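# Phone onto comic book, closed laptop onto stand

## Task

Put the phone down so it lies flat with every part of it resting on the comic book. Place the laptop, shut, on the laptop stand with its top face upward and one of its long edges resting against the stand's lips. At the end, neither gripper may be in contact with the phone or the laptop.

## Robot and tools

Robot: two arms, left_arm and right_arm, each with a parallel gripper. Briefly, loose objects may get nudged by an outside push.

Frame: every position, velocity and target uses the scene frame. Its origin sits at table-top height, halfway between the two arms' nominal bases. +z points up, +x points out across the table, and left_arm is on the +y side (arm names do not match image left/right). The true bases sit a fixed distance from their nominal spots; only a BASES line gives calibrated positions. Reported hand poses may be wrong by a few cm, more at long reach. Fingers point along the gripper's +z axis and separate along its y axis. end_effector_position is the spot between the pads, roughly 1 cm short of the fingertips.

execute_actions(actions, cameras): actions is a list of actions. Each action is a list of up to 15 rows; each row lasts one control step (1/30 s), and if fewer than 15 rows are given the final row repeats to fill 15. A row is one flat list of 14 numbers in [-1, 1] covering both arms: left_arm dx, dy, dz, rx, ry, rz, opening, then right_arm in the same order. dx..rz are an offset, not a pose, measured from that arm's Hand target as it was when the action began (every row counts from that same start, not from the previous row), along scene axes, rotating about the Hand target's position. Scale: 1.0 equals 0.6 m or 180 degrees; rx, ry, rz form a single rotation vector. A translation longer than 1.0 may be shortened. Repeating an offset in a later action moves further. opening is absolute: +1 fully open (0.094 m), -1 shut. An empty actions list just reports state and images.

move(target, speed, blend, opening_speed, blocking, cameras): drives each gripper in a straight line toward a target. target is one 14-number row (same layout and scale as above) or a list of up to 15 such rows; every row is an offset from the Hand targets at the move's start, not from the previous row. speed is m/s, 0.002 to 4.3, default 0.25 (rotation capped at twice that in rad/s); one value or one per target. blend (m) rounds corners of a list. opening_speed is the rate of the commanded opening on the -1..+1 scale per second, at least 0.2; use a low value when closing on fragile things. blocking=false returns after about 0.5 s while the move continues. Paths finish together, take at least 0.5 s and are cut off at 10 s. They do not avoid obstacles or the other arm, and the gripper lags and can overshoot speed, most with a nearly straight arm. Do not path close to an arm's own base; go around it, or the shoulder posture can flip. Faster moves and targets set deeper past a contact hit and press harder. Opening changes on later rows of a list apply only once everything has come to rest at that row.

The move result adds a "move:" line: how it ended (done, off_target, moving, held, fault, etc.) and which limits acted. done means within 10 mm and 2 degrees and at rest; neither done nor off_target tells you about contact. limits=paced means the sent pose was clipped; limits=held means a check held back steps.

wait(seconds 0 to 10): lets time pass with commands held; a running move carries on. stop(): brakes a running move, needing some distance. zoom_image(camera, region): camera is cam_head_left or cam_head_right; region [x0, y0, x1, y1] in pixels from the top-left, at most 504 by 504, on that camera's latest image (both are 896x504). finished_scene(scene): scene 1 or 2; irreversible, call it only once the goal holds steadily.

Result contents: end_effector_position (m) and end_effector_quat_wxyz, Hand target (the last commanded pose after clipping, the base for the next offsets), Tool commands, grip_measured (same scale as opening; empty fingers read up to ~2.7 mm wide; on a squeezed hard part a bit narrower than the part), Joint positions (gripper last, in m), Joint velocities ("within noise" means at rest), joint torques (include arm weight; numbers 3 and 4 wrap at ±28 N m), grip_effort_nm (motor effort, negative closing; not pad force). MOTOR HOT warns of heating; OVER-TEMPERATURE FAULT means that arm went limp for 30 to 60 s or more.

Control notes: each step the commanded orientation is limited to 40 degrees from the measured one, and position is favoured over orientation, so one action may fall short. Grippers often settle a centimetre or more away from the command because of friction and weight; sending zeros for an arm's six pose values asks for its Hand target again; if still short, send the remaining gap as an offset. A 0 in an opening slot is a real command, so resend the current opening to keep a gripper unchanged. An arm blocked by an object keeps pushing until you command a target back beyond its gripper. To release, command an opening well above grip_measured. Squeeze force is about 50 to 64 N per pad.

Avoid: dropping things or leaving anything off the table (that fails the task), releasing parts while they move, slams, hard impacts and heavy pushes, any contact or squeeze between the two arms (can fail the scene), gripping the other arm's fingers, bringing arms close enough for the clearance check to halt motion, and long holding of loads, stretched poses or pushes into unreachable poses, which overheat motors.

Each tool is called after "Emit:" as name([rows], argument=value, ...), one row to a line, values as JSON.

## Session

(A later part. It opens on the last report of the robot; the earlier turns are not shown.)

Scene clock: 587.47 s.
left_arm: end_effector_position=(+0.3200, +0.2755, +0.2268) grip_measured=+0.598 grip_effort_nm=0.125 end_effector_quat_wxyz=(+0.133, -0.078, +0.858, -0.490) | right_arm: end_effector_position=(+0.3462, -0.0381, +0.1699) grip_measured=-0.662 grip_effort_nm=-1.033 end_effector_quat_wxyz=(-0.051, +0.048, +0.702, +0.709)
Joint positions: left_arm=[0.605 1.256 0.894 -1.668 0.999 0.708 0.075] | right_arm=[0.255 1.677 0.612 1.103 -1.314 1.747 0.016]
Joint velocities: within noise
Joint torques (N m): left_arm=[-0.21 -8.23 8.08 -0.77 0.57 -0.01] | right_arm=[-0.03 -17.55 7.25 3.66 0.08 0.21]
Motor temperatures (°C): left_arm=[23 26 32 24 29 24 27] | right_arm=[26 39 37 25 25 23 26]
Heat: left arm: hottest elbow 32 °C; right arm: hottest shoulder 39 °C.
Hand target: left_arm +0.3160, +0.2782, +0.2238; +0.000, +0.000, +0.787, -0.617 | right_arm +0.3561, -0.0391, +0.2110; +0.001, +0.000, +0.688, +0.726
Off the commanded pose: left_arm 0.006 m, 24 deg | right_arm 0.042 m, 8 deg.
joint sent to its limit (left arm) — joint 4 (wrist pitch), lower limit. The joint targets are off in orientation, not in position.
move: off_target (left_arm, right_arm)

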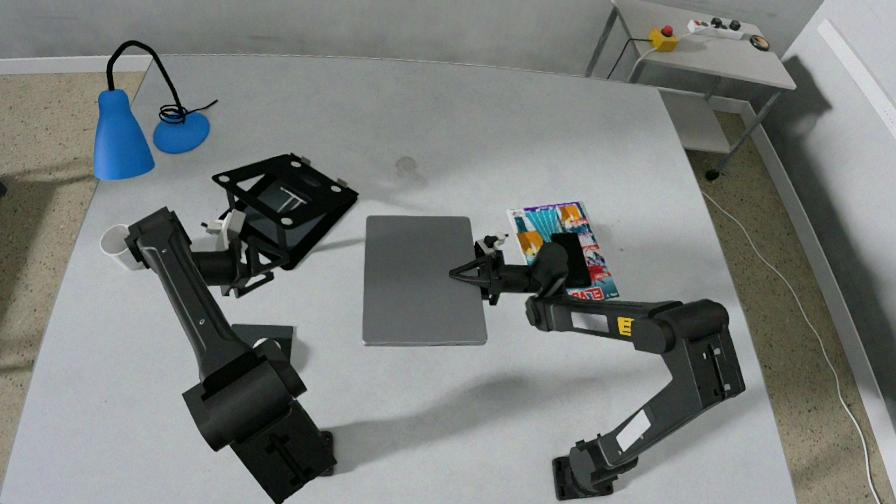

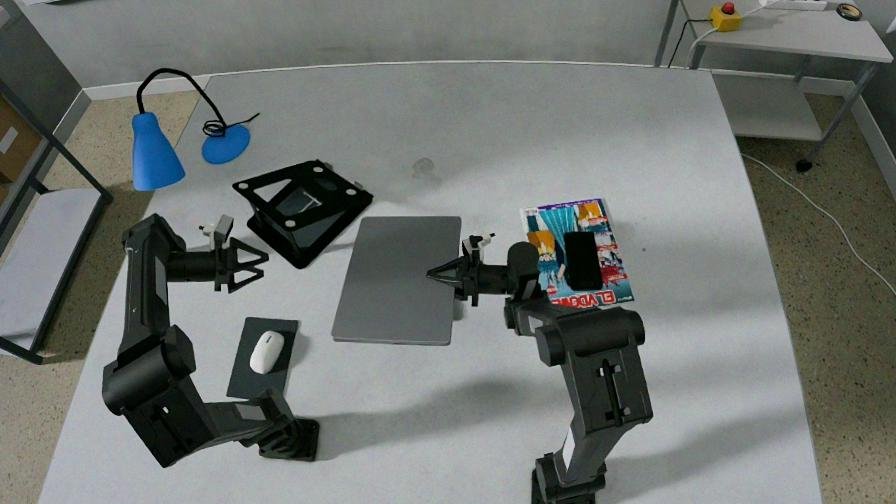

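Emit:
move([
  [0.023,-0.13,-0.082,-0.078,0,0,0.6,0,0,0,0,0,0,-0.8],
], speed=0.2)

Emit:
zoom_image(camera="cam_head_left", region=[240, 195, 440, 355])

Emit:
zoom_image(camera="cam_head_right", region=[240, 195, 440, 355])

Scene clock: 597.53 s.
left_arm: end_effector_position=(+0.3331, +0.2054, +0.1764) grip_measured=+0.598 grip_effort_nm=0.129 end_effector_quat_wxyz=(+0.078, -0.068, +0.776, -0.622) | right_arm: end_effector_position=(+0.3462, -0.0381, +0.1700) grip_measured=-0.662 grip_effort_nm=-1.043 end_effector_quat_wxyz=(-0.051, +0.048, +0.702, +0.709)
Joint positions: left_arm=[0.416 1.491 0.78 -1.668 1.255 0.871 0.075] | right_arm=[0.255 1.677 0.612 1.103 -1.314 1.749 0.016]
Joint velocities: within noise
Joint torques (N m): left_arm=[-2.96 -9.64 6.04 -1.2 0.51 0.2] | right_arm=[-0.15 -18.08 7.23 3.66 0.09 0.15]
Motor temperatures (°C): left_arm=[23 26 32 24 29 24 27] | right_arm=[26 38 37 25 25 23 26]
Heat: left arm: hottest elbow 32 °C; right arm: hottest shoulder 38 °C.
Hand target: left_arm +0.3299, +0.2002, +0.1747; +0.000, +0.001, +0.706, -0.708 | right_arm +0.3561, -0.0391, +0.2110; +0.001, +0.000, +0.688, +0.726
Off the commanded pose: left_arm 0.006 m, 18 deg | right_arm 0.042 m, 9 deg.
joint sent to its limit (left arm) — joint 4 (wrist pitch), lower limit. The joint targets are off in orientation, not in position.
move: off_target (left_arm, right_arm)

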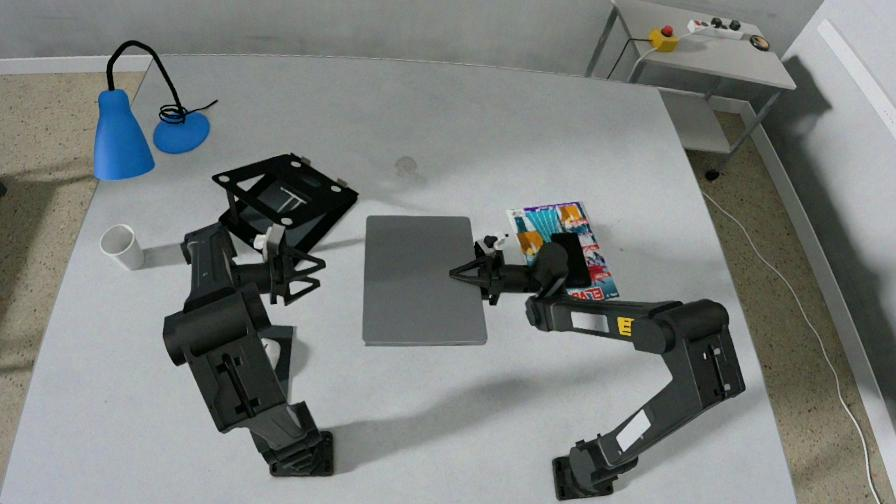

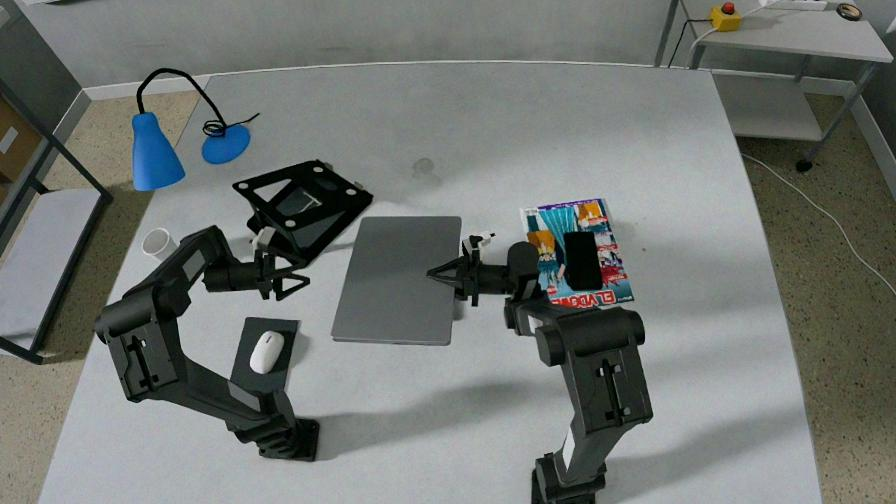

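Scaled by 2.520.

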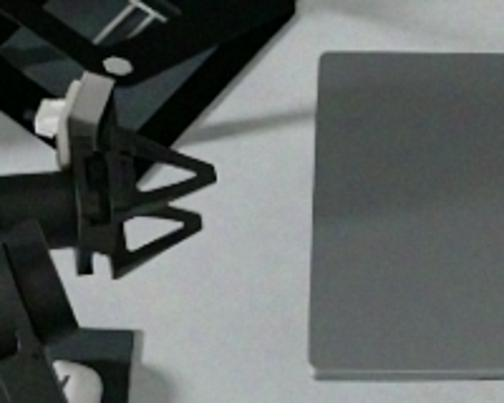

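Scaled by 2.520.

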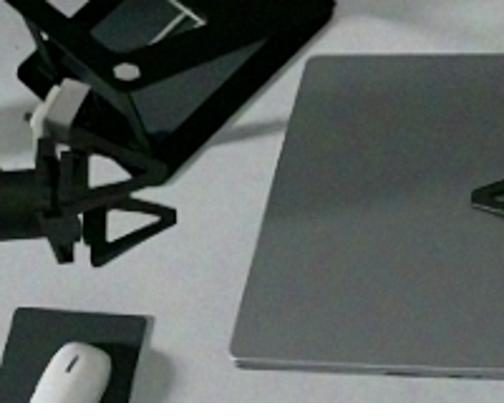

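Emit:
move([
  [0,-0.14,-0.033,0,0,0,0.6,0,0,0,0,0,0,-0.8],
], speed=0.12)

Emit:
zoom_image(camera="cam_head_left", region=[280, 215, 440, 345])

Emit:
zoom_image(camera="cam_head_right", region=[280, 215, 440, 345])

Scene clock: 604.23 s.
left_arm: end_effector_position=(+0.3334, +0.1202, +0.1571) grip_measured=+0.598 grip_effort_nm=0.125 end_effector_quat_wxyz=(+0.027, -0.015, +0.732, -0.681) | right_arm: end_effector_position=(+0.3462, -0.0381, +0.1700) grip_measured=-0.662 grip_effort_nm=-1.038 end_effector_quat_wxyz=(-0.051, +0.049, +0.702, +0.709)
Joint positions: left_arm=[0.138 1.633 0.756 -1.668 1.443 0.998 0.075] | right_arm=[0.255 1.677 0.612 1.103 -1.314 1.749 0.016]
Joint velocities: within noise
Joint torques (N m): left_arm=[-2.73 -9.99 4.92 -1.39 0.43 0.2] | right_arm=[-0.09 -18.02 7.23 3.67 0.09 0.15]
Motor temperatures (°C): left_arm=[23 26 32 24 29 24 27] | right_arm=[26 38 37 25 25 23 26]
Heat: left arm: hottest elbow 32 °C; right arm: hottest shoulder 38 °C.
Hand target: left_arm +0.3298, +0.1161, +0.1548; +0.000, +0.001, +0.706, -0.708 | right_arm +0.3561, -0.0391, +0.2110; +0.001, +0.000, +0.688, +0.726
Off the commanded pose: left_arm 0.006 m, 6 deg | right_arm 0.042 m, 9 deg.
joint sent to its limit (left arm) — joint 4 (wrist pitch), lower limit. The joint targets are off in orientation, not in position.
move: off_target (left_arm, right_arm)

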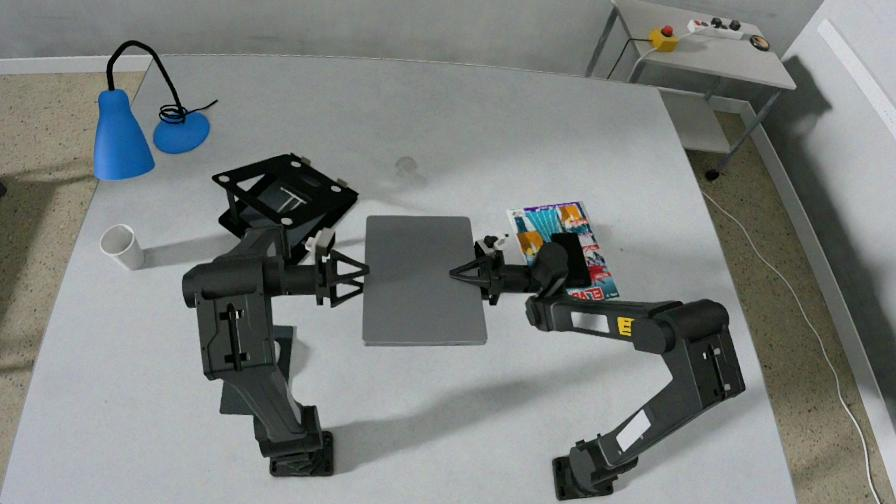

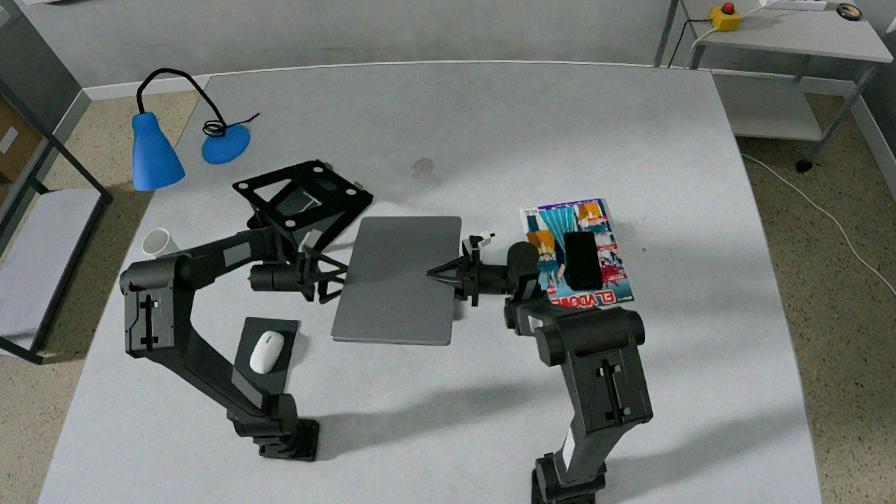

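Scaled by 3.150.

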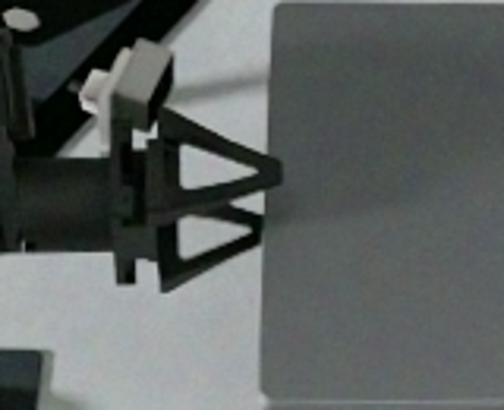

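Scaled by 3.150.

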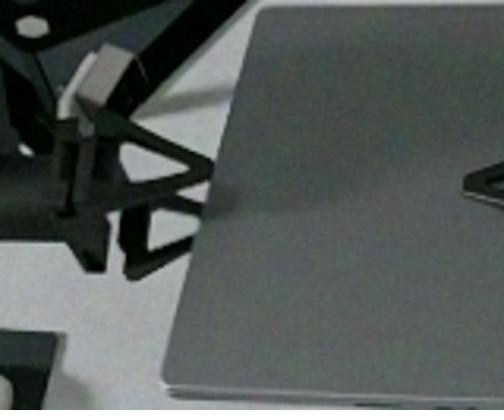

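Emit:
move([
  [-0.033,-0.11,0.0,0,0,0,0.6,0,0,0,0,0,0,-0.8],
  [-0.033,-0.11,0,0,0,0,-0.75,0,0,0,0,0,0,-0.8],
], speed=0.1, opening_speed=0.3)

Emit:
zoom_image(camera="cam_head_left", region=[280, 195, 520, 365])

Emit:
zoom_image(camera="cam_head_right", region=[280, 195, 520, 365])

Scene clock: 613.73 s.
left_arm: end_effector_position=(+0.3135, +0.0617, +0.1552) grip_measured=-0.605 grip_effort_nm=-1.004 end_effector_quat_wxyz=(-0.034, -0.009, +0.708, -0.705) | right_arm: end_effector_position=(+0.3461, -0.0432, +0.1635) grip_measured=-0.662 grip_effort_nm=-1.038 end_effector_quat_wxyz=(-0.039, +0.044, +0.703, +0.709)
Joint positions: left_arm=[-0.059 1.647 0.725 -1.601 1.564 0.891 0.019] | right_arm=[0.243 1.69 0.601 1.122 -1.315 1.721 0.016]
Joint velocities: within noise
Joint torques (N m): left_arm=[-5.01 -11.11 5.93 0.12 0.24 0.4] | right_arm=[0.67 -18.96 7.71 3.44 0.07 0.49]
Motor temperatures (°C): left_arm=[23 26 32 24 29 24 27] | right_arm=[26 38 37 26 24 23 26]
Heat: left arm: hottest elbow 32 °C; right arm: hottest shoulder 38 °C.
Hand target: left_arm +0.3101, +0.0502, +0.1548; +0.000, +0.000, +0.706, -0.708 | right_arm +0.3561, -0.0392, +0.2109; +0.001, +0.000, +0.688, +0.726
Off the commanded pose: left_arm 0.012 m, 4 deg | right_arm 0.049 m, 7 deg.
joint read past its limit (left arm) — joint 5 (wrist yaw), upper limit.
joint sent to its limit (left arm) — joint 5 (wrist yaw), upper limit. The joint targets are off in orientation, not in position.
move: off_target (left_arm, right_arm); target 2's new opening was sent with left_arm's hand 0.013 m and 2 deg from that target

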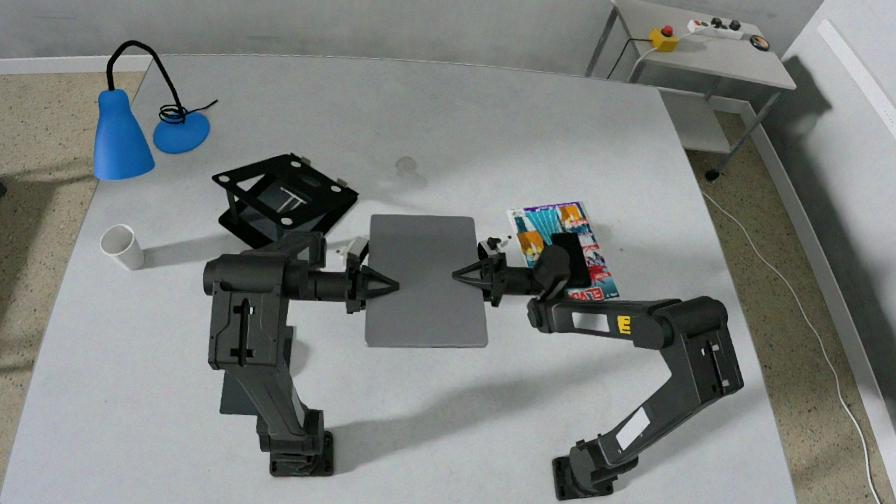

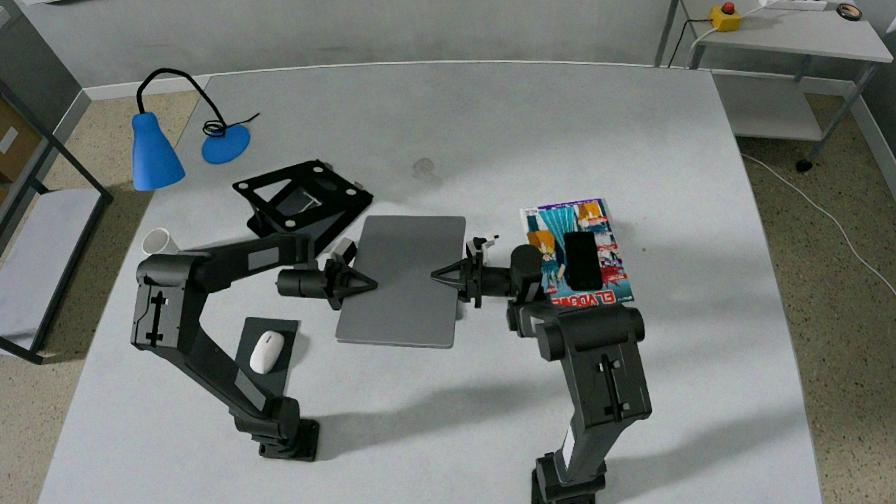

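Scaled by 2.100.

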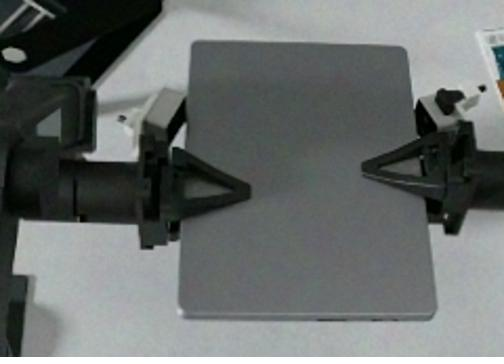

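Scaled by 2.100.

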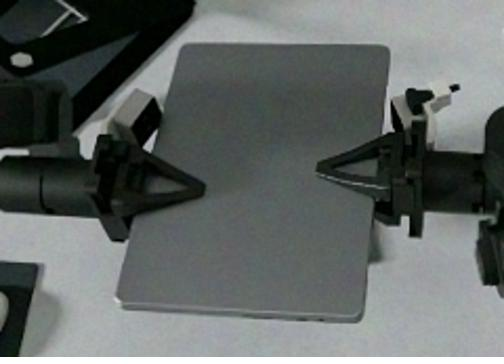

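Emit:
move([
  [0,0.02,0.06,-0.03,0,0,-0.8,0,0,0,0,0,0,-0.8],
  [0,0.02,0.06,-0.03,0,0,-0.8,0,0,0,0,0,0,1.0],
], speed=0.1, opening_speed=0.5)

Emit:
zoom_image(camera="cam_head_right", region=[280, 195, 520, 365])

Scene clock: 622.90 s.
left_arm: end_effector_position=(+0.3040, +0.0639, +0.1673) grip_measured=-0.627 grip_effort_nm=-1.013 end_effector_quat_wxyz=(-0.047, -0.005, +0.717, -0.695) | right_arm: end_effector_position=(+0.3439, -0.0439, +0.1859) grip_measured=+0.998 grip_effort_nm=0.071 end_effector_quat_wxyz=(-0.026, +0.031, +0.695, +0.718)
Joint positions: left_arm=[-0.053 1.582 0.717 -1.609 1.525 0.829 0.018] | right_arm=[0.243 1.65 0.599 1.179 -1.312 1.775 0.094]
Joint velocities: within noise
Joint torques (N m): left_arm=[-1.67 -14.45 6.99 -1.95 1.81 0.46] | right_arm=[0.67 -15.15 8.39 1.83 0.08 0.09]
Motor temperatures (°C): left_arm=[23 26 32 24 29 24 28] | right_arm=[26 38 37 26 24 23 26]
Heat: left arm: hottest elbow 32 °C; right arm: hottest shoulder 38 °C.
Hand target: left_arm +0.3101, +0.0622, +0.1908; +0.000, +0.000, +0.672, -0.741 | right_arm +0.3562, -0.0391, +0.2109; +0.001, +0.000, +0.688, +0.726
Off the commanded pose: left_arm 0.024 m, 9 deg | right_arm 0.028 m, 5 deg.
joint sent to its limit (left arm) — joint 5 (wrist yaw), upper limit. The joint targets are off in orientation, not in position.
move: off_target (left_arm, right_arm); target 2's new opening was sent with right_arm's hand 0.039 m and 6 deg from that target

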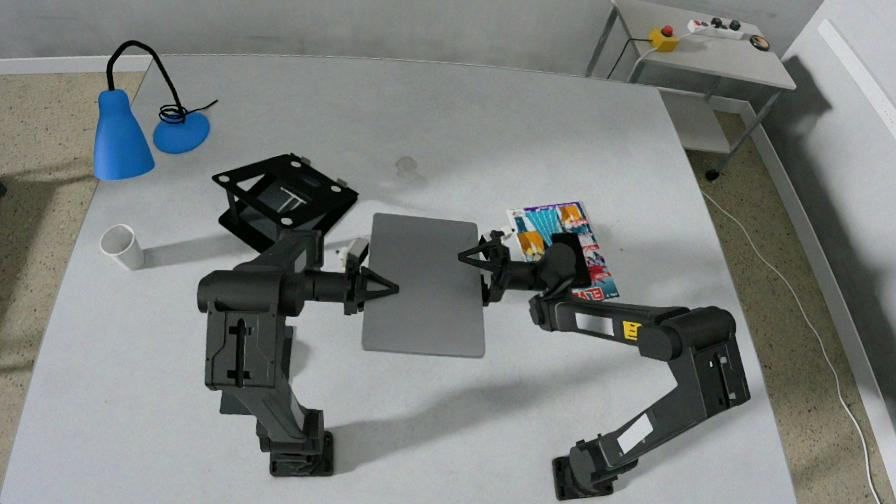

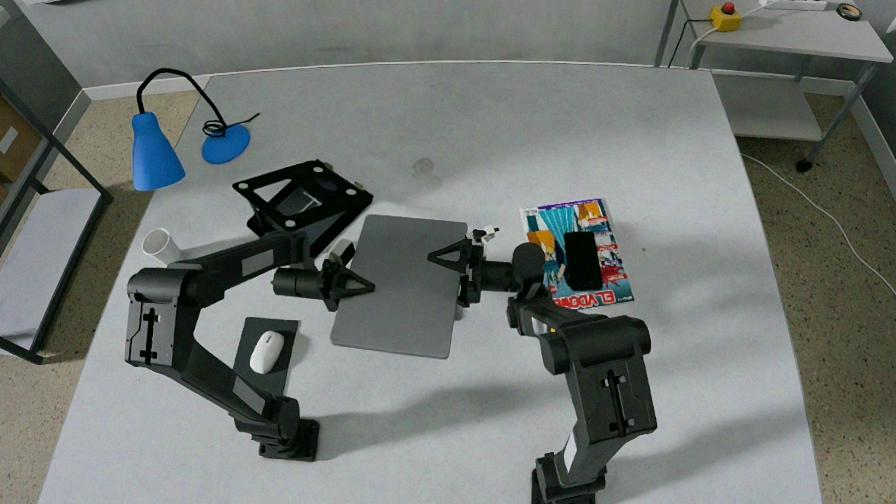

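Scaled by 2.100.

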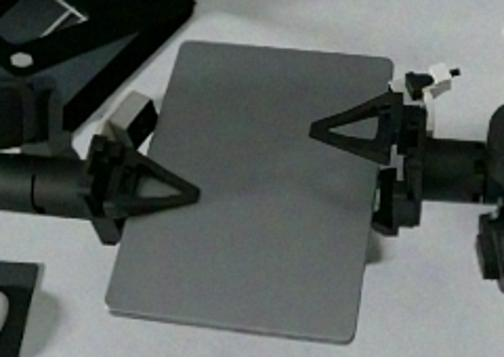

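Emit:
move([
  [0,0,0,0,0,0,-0.8,0,-0.01,-0.045,0,0,0,1.0],
  [0,0,0,0,0,0,-0.8,0,-0.25,-0.045,0,0,0,1.0],
  [0,0,0,0,0,0,-0.8,-0.1,-0.45,0.0,0,0,0,1.0],
], speed=[0.1,0.15,0.25])

Emit:
zoom_image(camera="cam_head_left", region=[180, 135, 520, 375])

Emit:
zoom_image(camera="cam_head_right", region=[200, 135, 540, 375])

Scene clock: 630.80 s.
left_arm: end_effector_position=(+0.3019, +0.0640, +0.1675) grip_measured=-0.628 grip_effort_nm=-1.009 end_effector_quat_wxyz=(-0.048, -0.001, +0.719, -0.694) | right_arm: end_effector_position=(+0.3010, -0.3064, +0.2107) grip_measured=+0.999 grip_effort_nm=0.066 end_effector_quat_wxyz=(+0.185, +0.183, +0.684, +0.681)
Joint positions: left_arm=[-0.053 1.582 0.717 -1.626 1.516 0.85 0.017] | right_arm=[-0.543 1.388 0.35 1.388 -1.583 1.917 0.094]
Joint velocities: within noise
Joint torques (N m): left_arm=[-1.73 -14.45 7.46 -1.8 2.12 0.5] | right_arm=[-0.38 -9.11 4.14 0.64 0.16 0.15]
Motor temperatures (°C): left_arm=[23 26 32 24 31 24 28] | right_arm=[26 38 38 25 24 23 26]
Heat: left arm: hottest elbow 32 °C; right arm: hottest shoulder 38 °C.
Hand target: left_arm +0.3100, +0.0622, +0.1908; +0.000, +0.001, +0.672, -0.741 | right_arm +0.2961, -0.3092, +0.2109; +0.001, +0.000, +0.688, +0.726
Off the commanded pose: left_arm 0.025 m, 9 deg | right_arm 0.006 m, 30 deg.
joint sent to its limit (left arm) — joint 5 (wrist yaw), upper limit. The joint targets are off in orientation, not in position.
joint sent to its limit (right arm) — joint 5 (wrist yaw), lower limit. The joint targets are off in orientation, not in position.
move: off_target (left_arm, right_arm)

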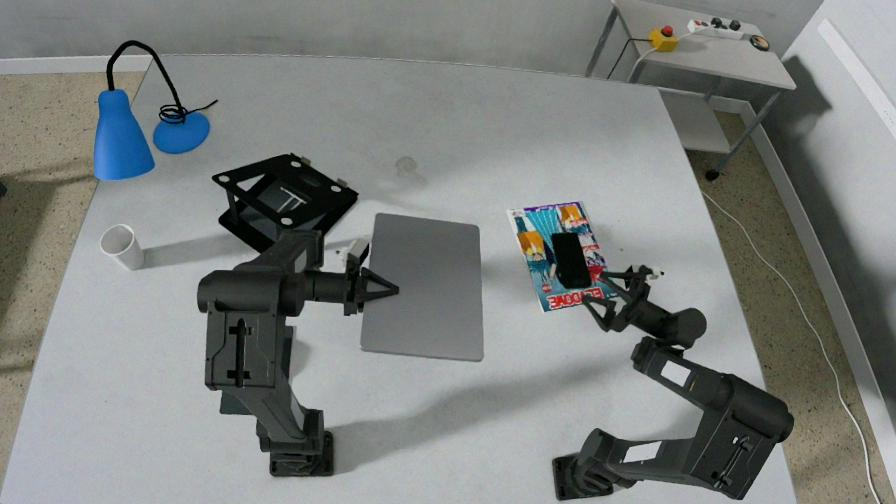

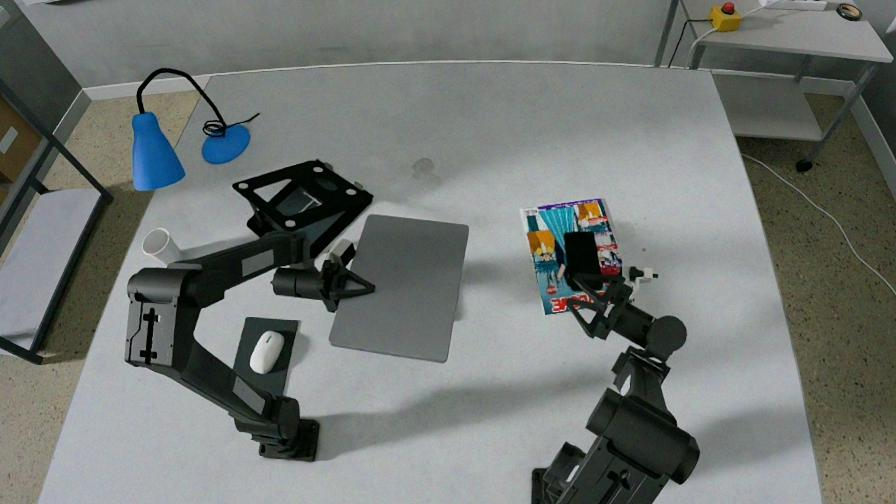

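Scaled by 1.482.

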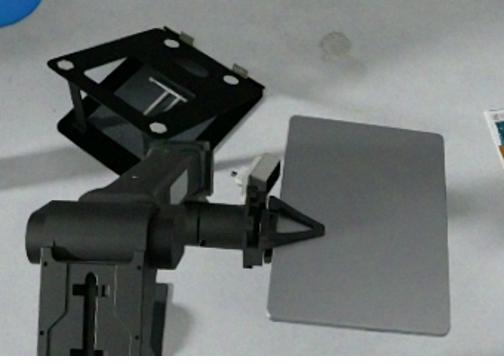

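Scaled by 1.482.

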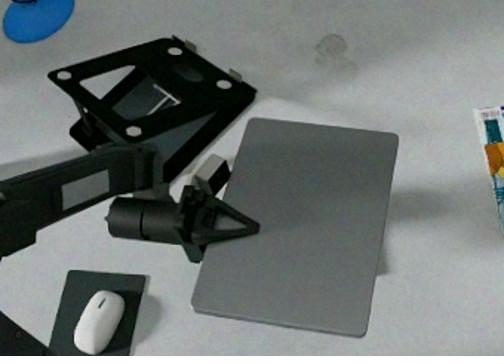

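Emit:
move([
  [0.033,0.096,0.24,0,0,0,-0.85,0,0,0,0,0,0,1.0],
  [0.15,0.25,0.26,0.059,0.035,0.167,-0.85,0,0,0,0,0,0,1.0],
], speed=0.15, blend=[0.03,0])

Emit:
zoom_image(camera="cam_head_left", region=[180, 95, 520, 335])

Emit:
zoom_image(camera="cam_head_right", region=[200, 95, 540, 335])

Scene clock: 657.57 s.
left_arm: end_effector_position=(+0.4032, +0.2162, +0.2839) grip_measured=-0.629 grip_effort_nm=-1.009 end_effector_quat_wxyz=(+0.083, -0.297, +0.711, -0.633) | right_arm: end_effector_position=(+0.3010, -0.3063, +0.2107) grip_measured=+0.999 grip_effort_nm=0.066 end_effector_quat_wxyz=(+0.184, +0.184, +0.684, +0.681)
Joint positions: left_arm=[0.367 1.091 0.769 -0.645 1.343 -0.881 0.017] | right_arm=[-0.543 1.388 0.35 1.387 -1.583 1.918 0.094]
Joint velocities: within noise
Joint torques (N m): left_arm=[-1.61 -14.8 15.38 2.82 2.71 0.3] | right_arm=[-0.38 -9.7 4.14 0.53 0.16 0.14]
Motor temperatures (°C): left_arm=[23 26 33 24 38 24 28] | right_arm=[26 36 36 25 24 23 25]
Heat: left arm: hottest wrist yaw 38 °C; right arm: hottest shoulder 36 °C.
Hand target: left_arm +0.4001, +0.2123, +0.3468; +0.155, -0.214, +0.713, -0.650 | right_arm +0.2961, -0.3091, +0.2109; +0.001, +0.000, +0.688, +0.726
Off the commanded pose: left_arm 0.063 m, 13 deg | right_arm 0.006 m, 30 deg.
joint sent to its limit (right arm) — joint 5 (wrist yaw), lower limit. The joint targets are off in orientation, not in position.
move: off_target (left_arm, right_arm)

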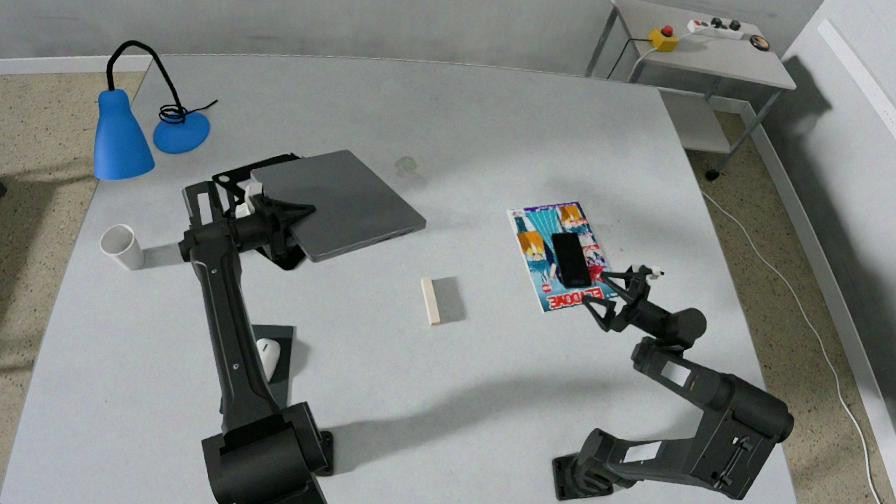

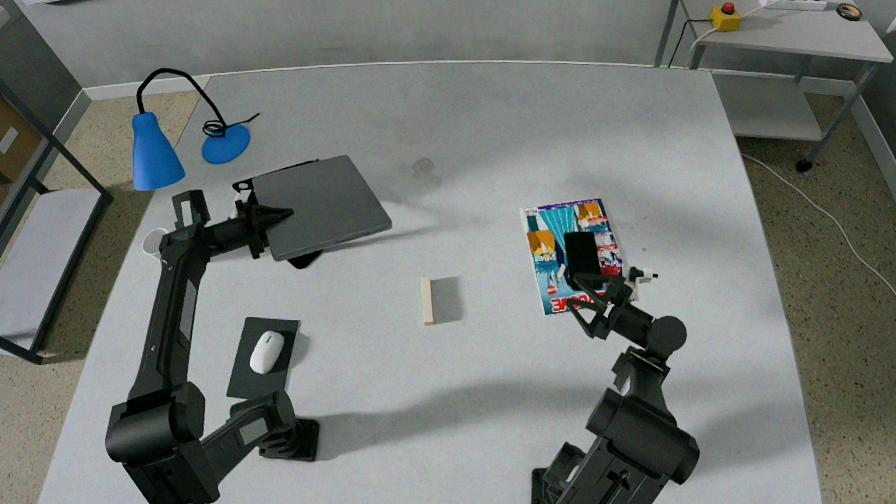

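Scaled by 1.482.

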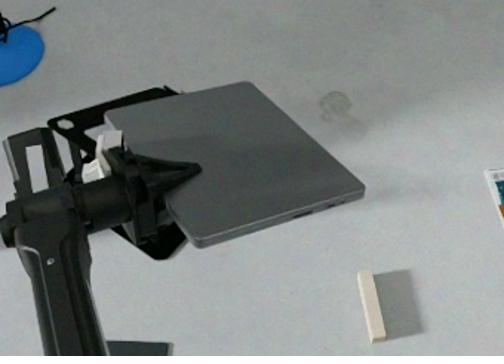

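Scaled by 1.482.

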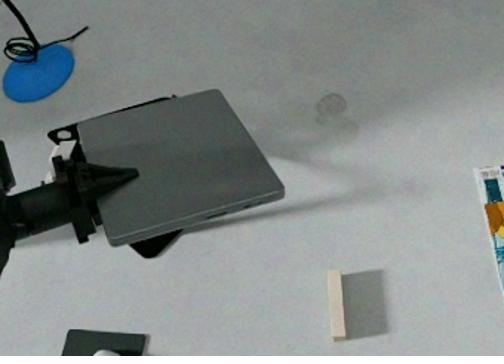

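Emit:
move([
  [0.133,0.246,-0.02,0.0983,-0.004,0.1547,-0.85,0,0,0,0,0,0,1.0],
], speed=0.12)

Emit:
zoom_image(camera="cam_head_left", region=[160, 75, 440, 295])

Emit:
zoom_image(camera="cam_head_right", region=[160, 75, 440, 295])

Scene clock: 675.47 s.
left_arm: end_effector_position=(+0.4364, +0.3351, +0.2237) grip_measured=-0.629 grip_effort_nm=-1.004 end_effector_quat_wxyz=(+0.221, -0.443, +0.730, -0.471) | right_arm: end_effector_position=(+0.3010, -0.3063, +0.2107) grip_measured=+0.999 grip_effort_nm=0.066 end_effector_quat_wxyz=(+0.184, +0.184, +0.684, +0.681)
Joint positions: left_arm=[0.539 1.153 0.769 -0.522 0.95 -0.873 0.017] | right_arm=[-0.543 1.388 0.35 1.387 -1.583 1.918 0.094]
Joint velocities: within noise
Joint torques (N m): left_arm=[-0.73 -14.27 24.61 4.26 2.13 0.26] | right_arm=[-0.5 -9.7 4.12 0.57 0.16 0.13]
Motor temperatures (°C): left_arm=[23 26 38 24 42 24 29] | right_arm=[26 36 35 25 24 23 25]
Heat: left arm: hottest wrist yaw 42 °C; right arm: hottest shoulder 36 °C.
Hand target: left_arm +0.4799, +0.3599, +0.3349; +0.342, -0.348, +0.730, -0.479 | right_arm +0.2961, -0.3091, +0.2109; +0.001, +0.000, +0.688, +0.726
Off the commanded pose: left_arm 0.122 m, 18 deg | right_arm 0.006 m, 30 deg.
joint sent to its limit (right arm) — joint 5 (wrist yaw), lower limit. The joint targets are off in orientation, not in position.
move: off_target (left_arm, right_arm)

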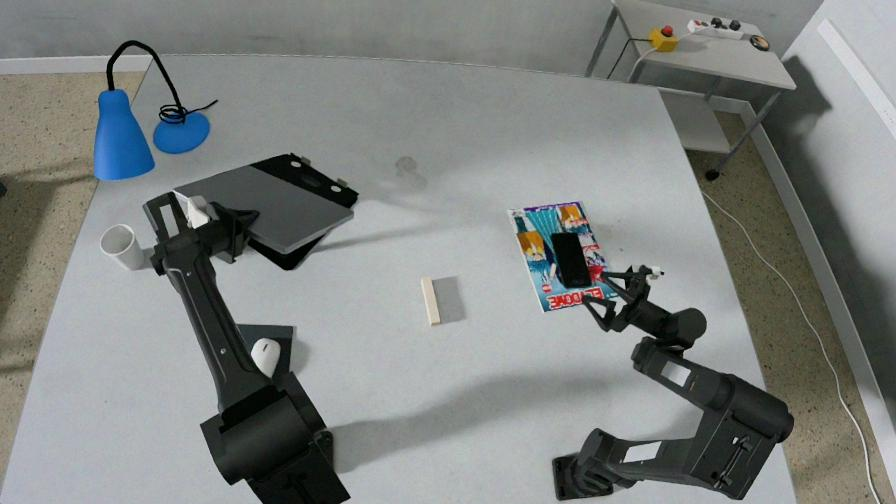

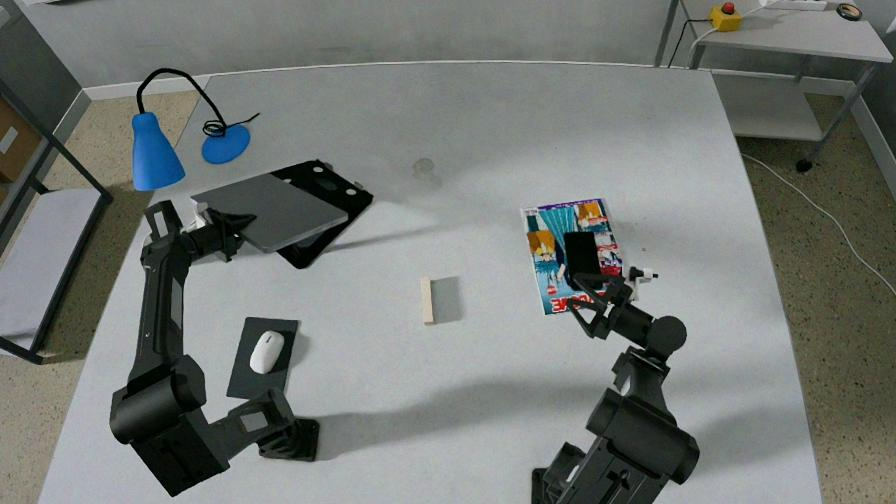

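Scaled by 1.800.

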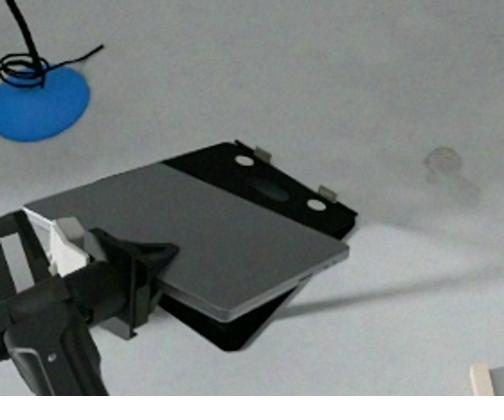

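Scaled by 1.800.

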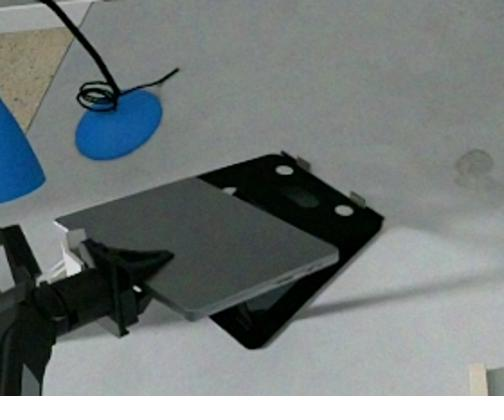

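Emit:
move([
  [0.08,0.035,-0.07,0.0,0.0,0.0,-0.85,0,0,0,0,0,0,1.0],
], speed=0.08)

Emit:
zoom_image(camera="cam_head_left", region=[160, 75, 440, 295])

Emit:
zoom_image(camera="cam_head_right", region=[160, 75, 440, 295])

Scene clock: 687.50 s.
left_arm: end_effector_position=(+0.4737, +0.3582, +0.1906) grip_measured=-0.633 grip_effort_nm=-1.009 end_effector_quat_wxyz=(+0.246, -0.422, +0.736, -0.470) | right_arm: end_effector_position=(+0.3010, -0.3063, +0.2107) grip_measured=+0.999 grip_effort_nm=0.066 end_effector_quat_wxyz=(+0.184, +0.184, +0.684, +0.681)
Joint positions: left_arm=[0.539 1.316 0.788 -0.33 0.954 -0.854 0.017] | right_arm=[-0.543 1.388 0.35 1.387 -1.583 1.918 0.094]
Joint velocities: left_arm=[-0.005 -0.005 0.002 0.002 -0.154 -0.007 0] | right_arm=[within noise]
Joint torques (N m): left_arm=[-2.37 -14.51 24.16 3.54 1.58 -0.15] | right_arm=[-0.38 -9.64 4.11 0.54 0.16 0.14]
Motor temperatures (°C): left_arm=[23 27 45 24 41 24 29] | right_arm=[26 35 35 25 24 23 25]
Heat: left arm: hottest elbow 45 °C; right arm: hottest shoulder 35 °C.
Hand target: left_arm +0.5278, +0.3808, +0.2927; +0.341, -0.348, +0.730, -0.479 | right_arm +0.2961, -0.3091, +0.2109; +0.001, +0.000, +0.688, +0.726
Off the commanded pose: left_arm 0.118 m, 14 deg | right_arm 0.006 m, 30 deg.
joint sent to its limit (right arm) — joint 5 (wrist yaw), lower limit. The joint targets are off in orientation, not in position.
move: off_target (left_arm, right_arm)

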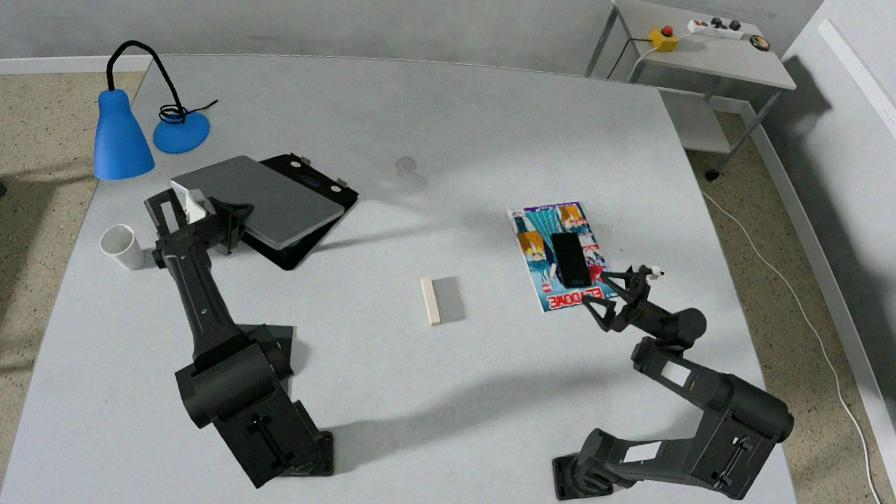

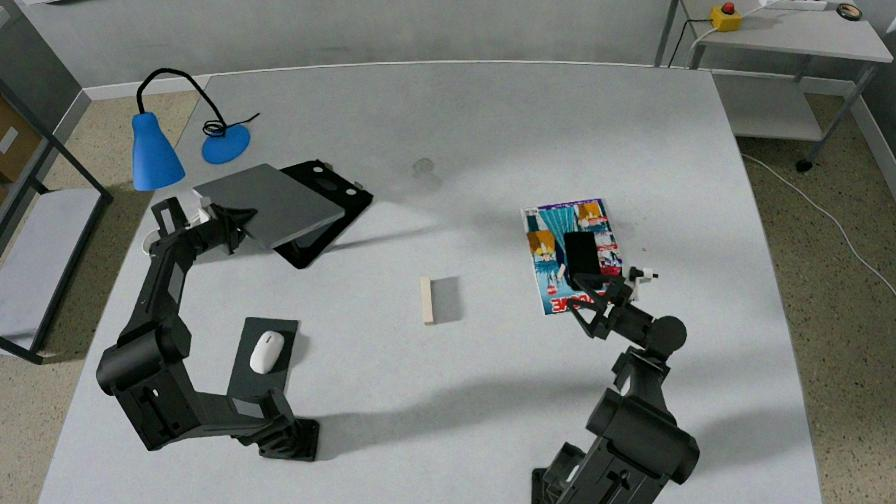

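Scaled by 1.800.

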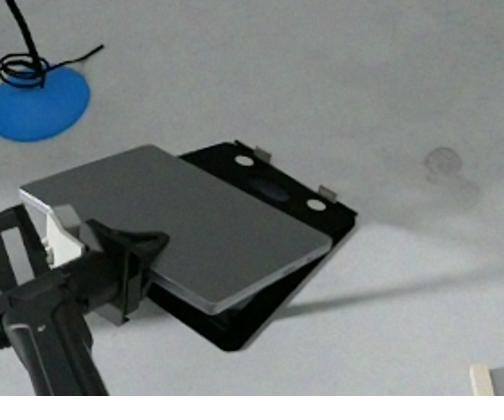

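Scaled by 1.800.

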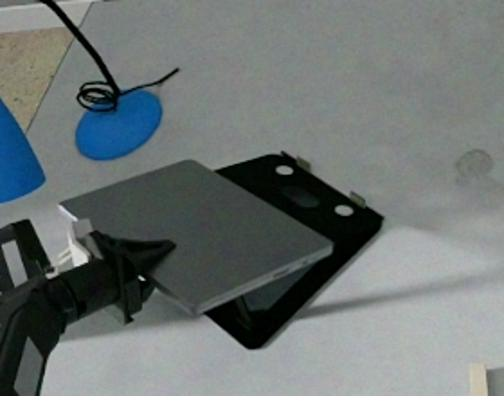

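Emit:
move([
  [0.02,-0.013,-0.1,0.0,0.0,0.0,-0.85,0,0,0,0,0,0,1.0],
], speed=0.06)

Emit:
zoom_image(camera="cam_head_left", region=[160, 75, 440, 295])

Emit:
zoom_image(camera="cam_head_right", region=[160, 75, 440, 295])

Scene clock: 695.03 s.
left_arm: end_effector_position=(+0.5054, +0.3626, +0.1655) grip_measured=-0.633 grip_effort_nm=-1.009 end_effector_quat_wxyz=(+0.276, -0.399, +0.739, -0.467) | right_arm: end_effector_position=(+0.3010, -0.3063, +0.2107) grip_measured=+0.999 grip_effort_nm=0.066 end_effector_quat_wxyz=(+0.184, +0.184, +0.684, +0.681)
Joint positions: left_arm=[0.505 1.427 0.788 -0.12 0.931 -0.882 0.017] | right_arm=[-0.543 1.388 0.35 1.387 -1.583 1.918 0.094]
Joint velocities: within noise
Joint torques (N m): left_arm=[-2.08 -16.15 17.26 3.69 1.3 -0.18] | right_arm=[-0.44 -9.64 4.15 0.54 0.16 0.13]
Motor temperatures (°C): left_arm=[23 27 44 24 40 24 29] | right_arm=[26 35 35 25 24 23 25]
Heat: left arm: hottest elbow 44 °C; right arm: hottest shoulder 35 °C.
Hand target: left_arm +0.5399, +0.3729, +0.2328; +0.341, -0.348, +0.730, -0.479 | right_arm +0.2961, -0.3091, +0.2109; +0.001, +0.000, +0.688, +0.726
Off the commanded pose: left_arm 0.076 m, 10 deg | right_arm 0.006 m, 30 deg.
joint sent to its limit (right arm) — joint 5 (wrist yaw), lower limit. The joint targets are off in orientation, not in position.
move: off_target (left_arm, right_arm)

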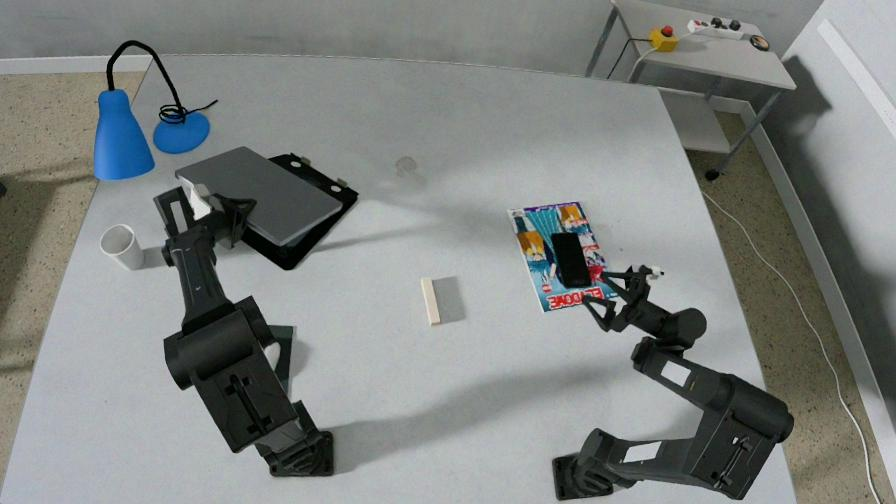

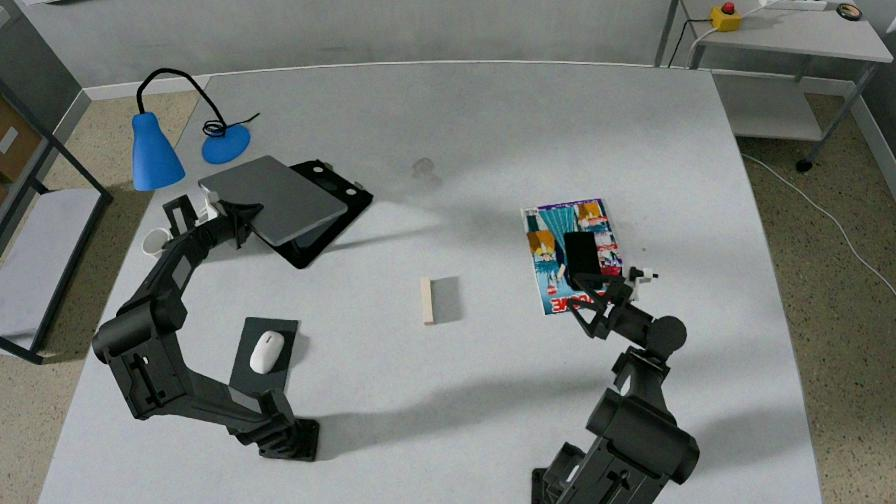

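Scaled by 1.800.

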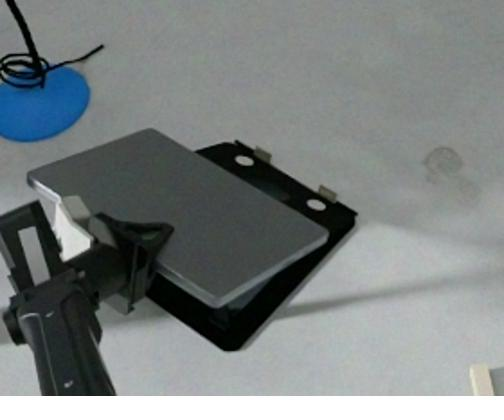

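Scaled by 1.800.

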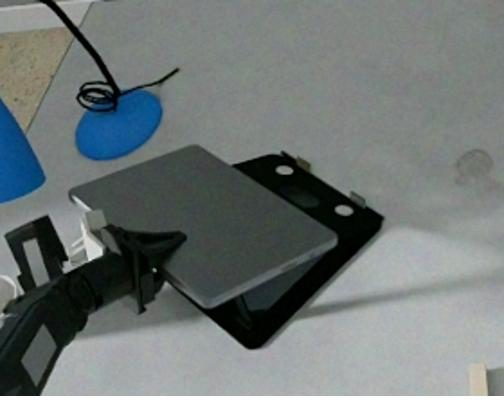

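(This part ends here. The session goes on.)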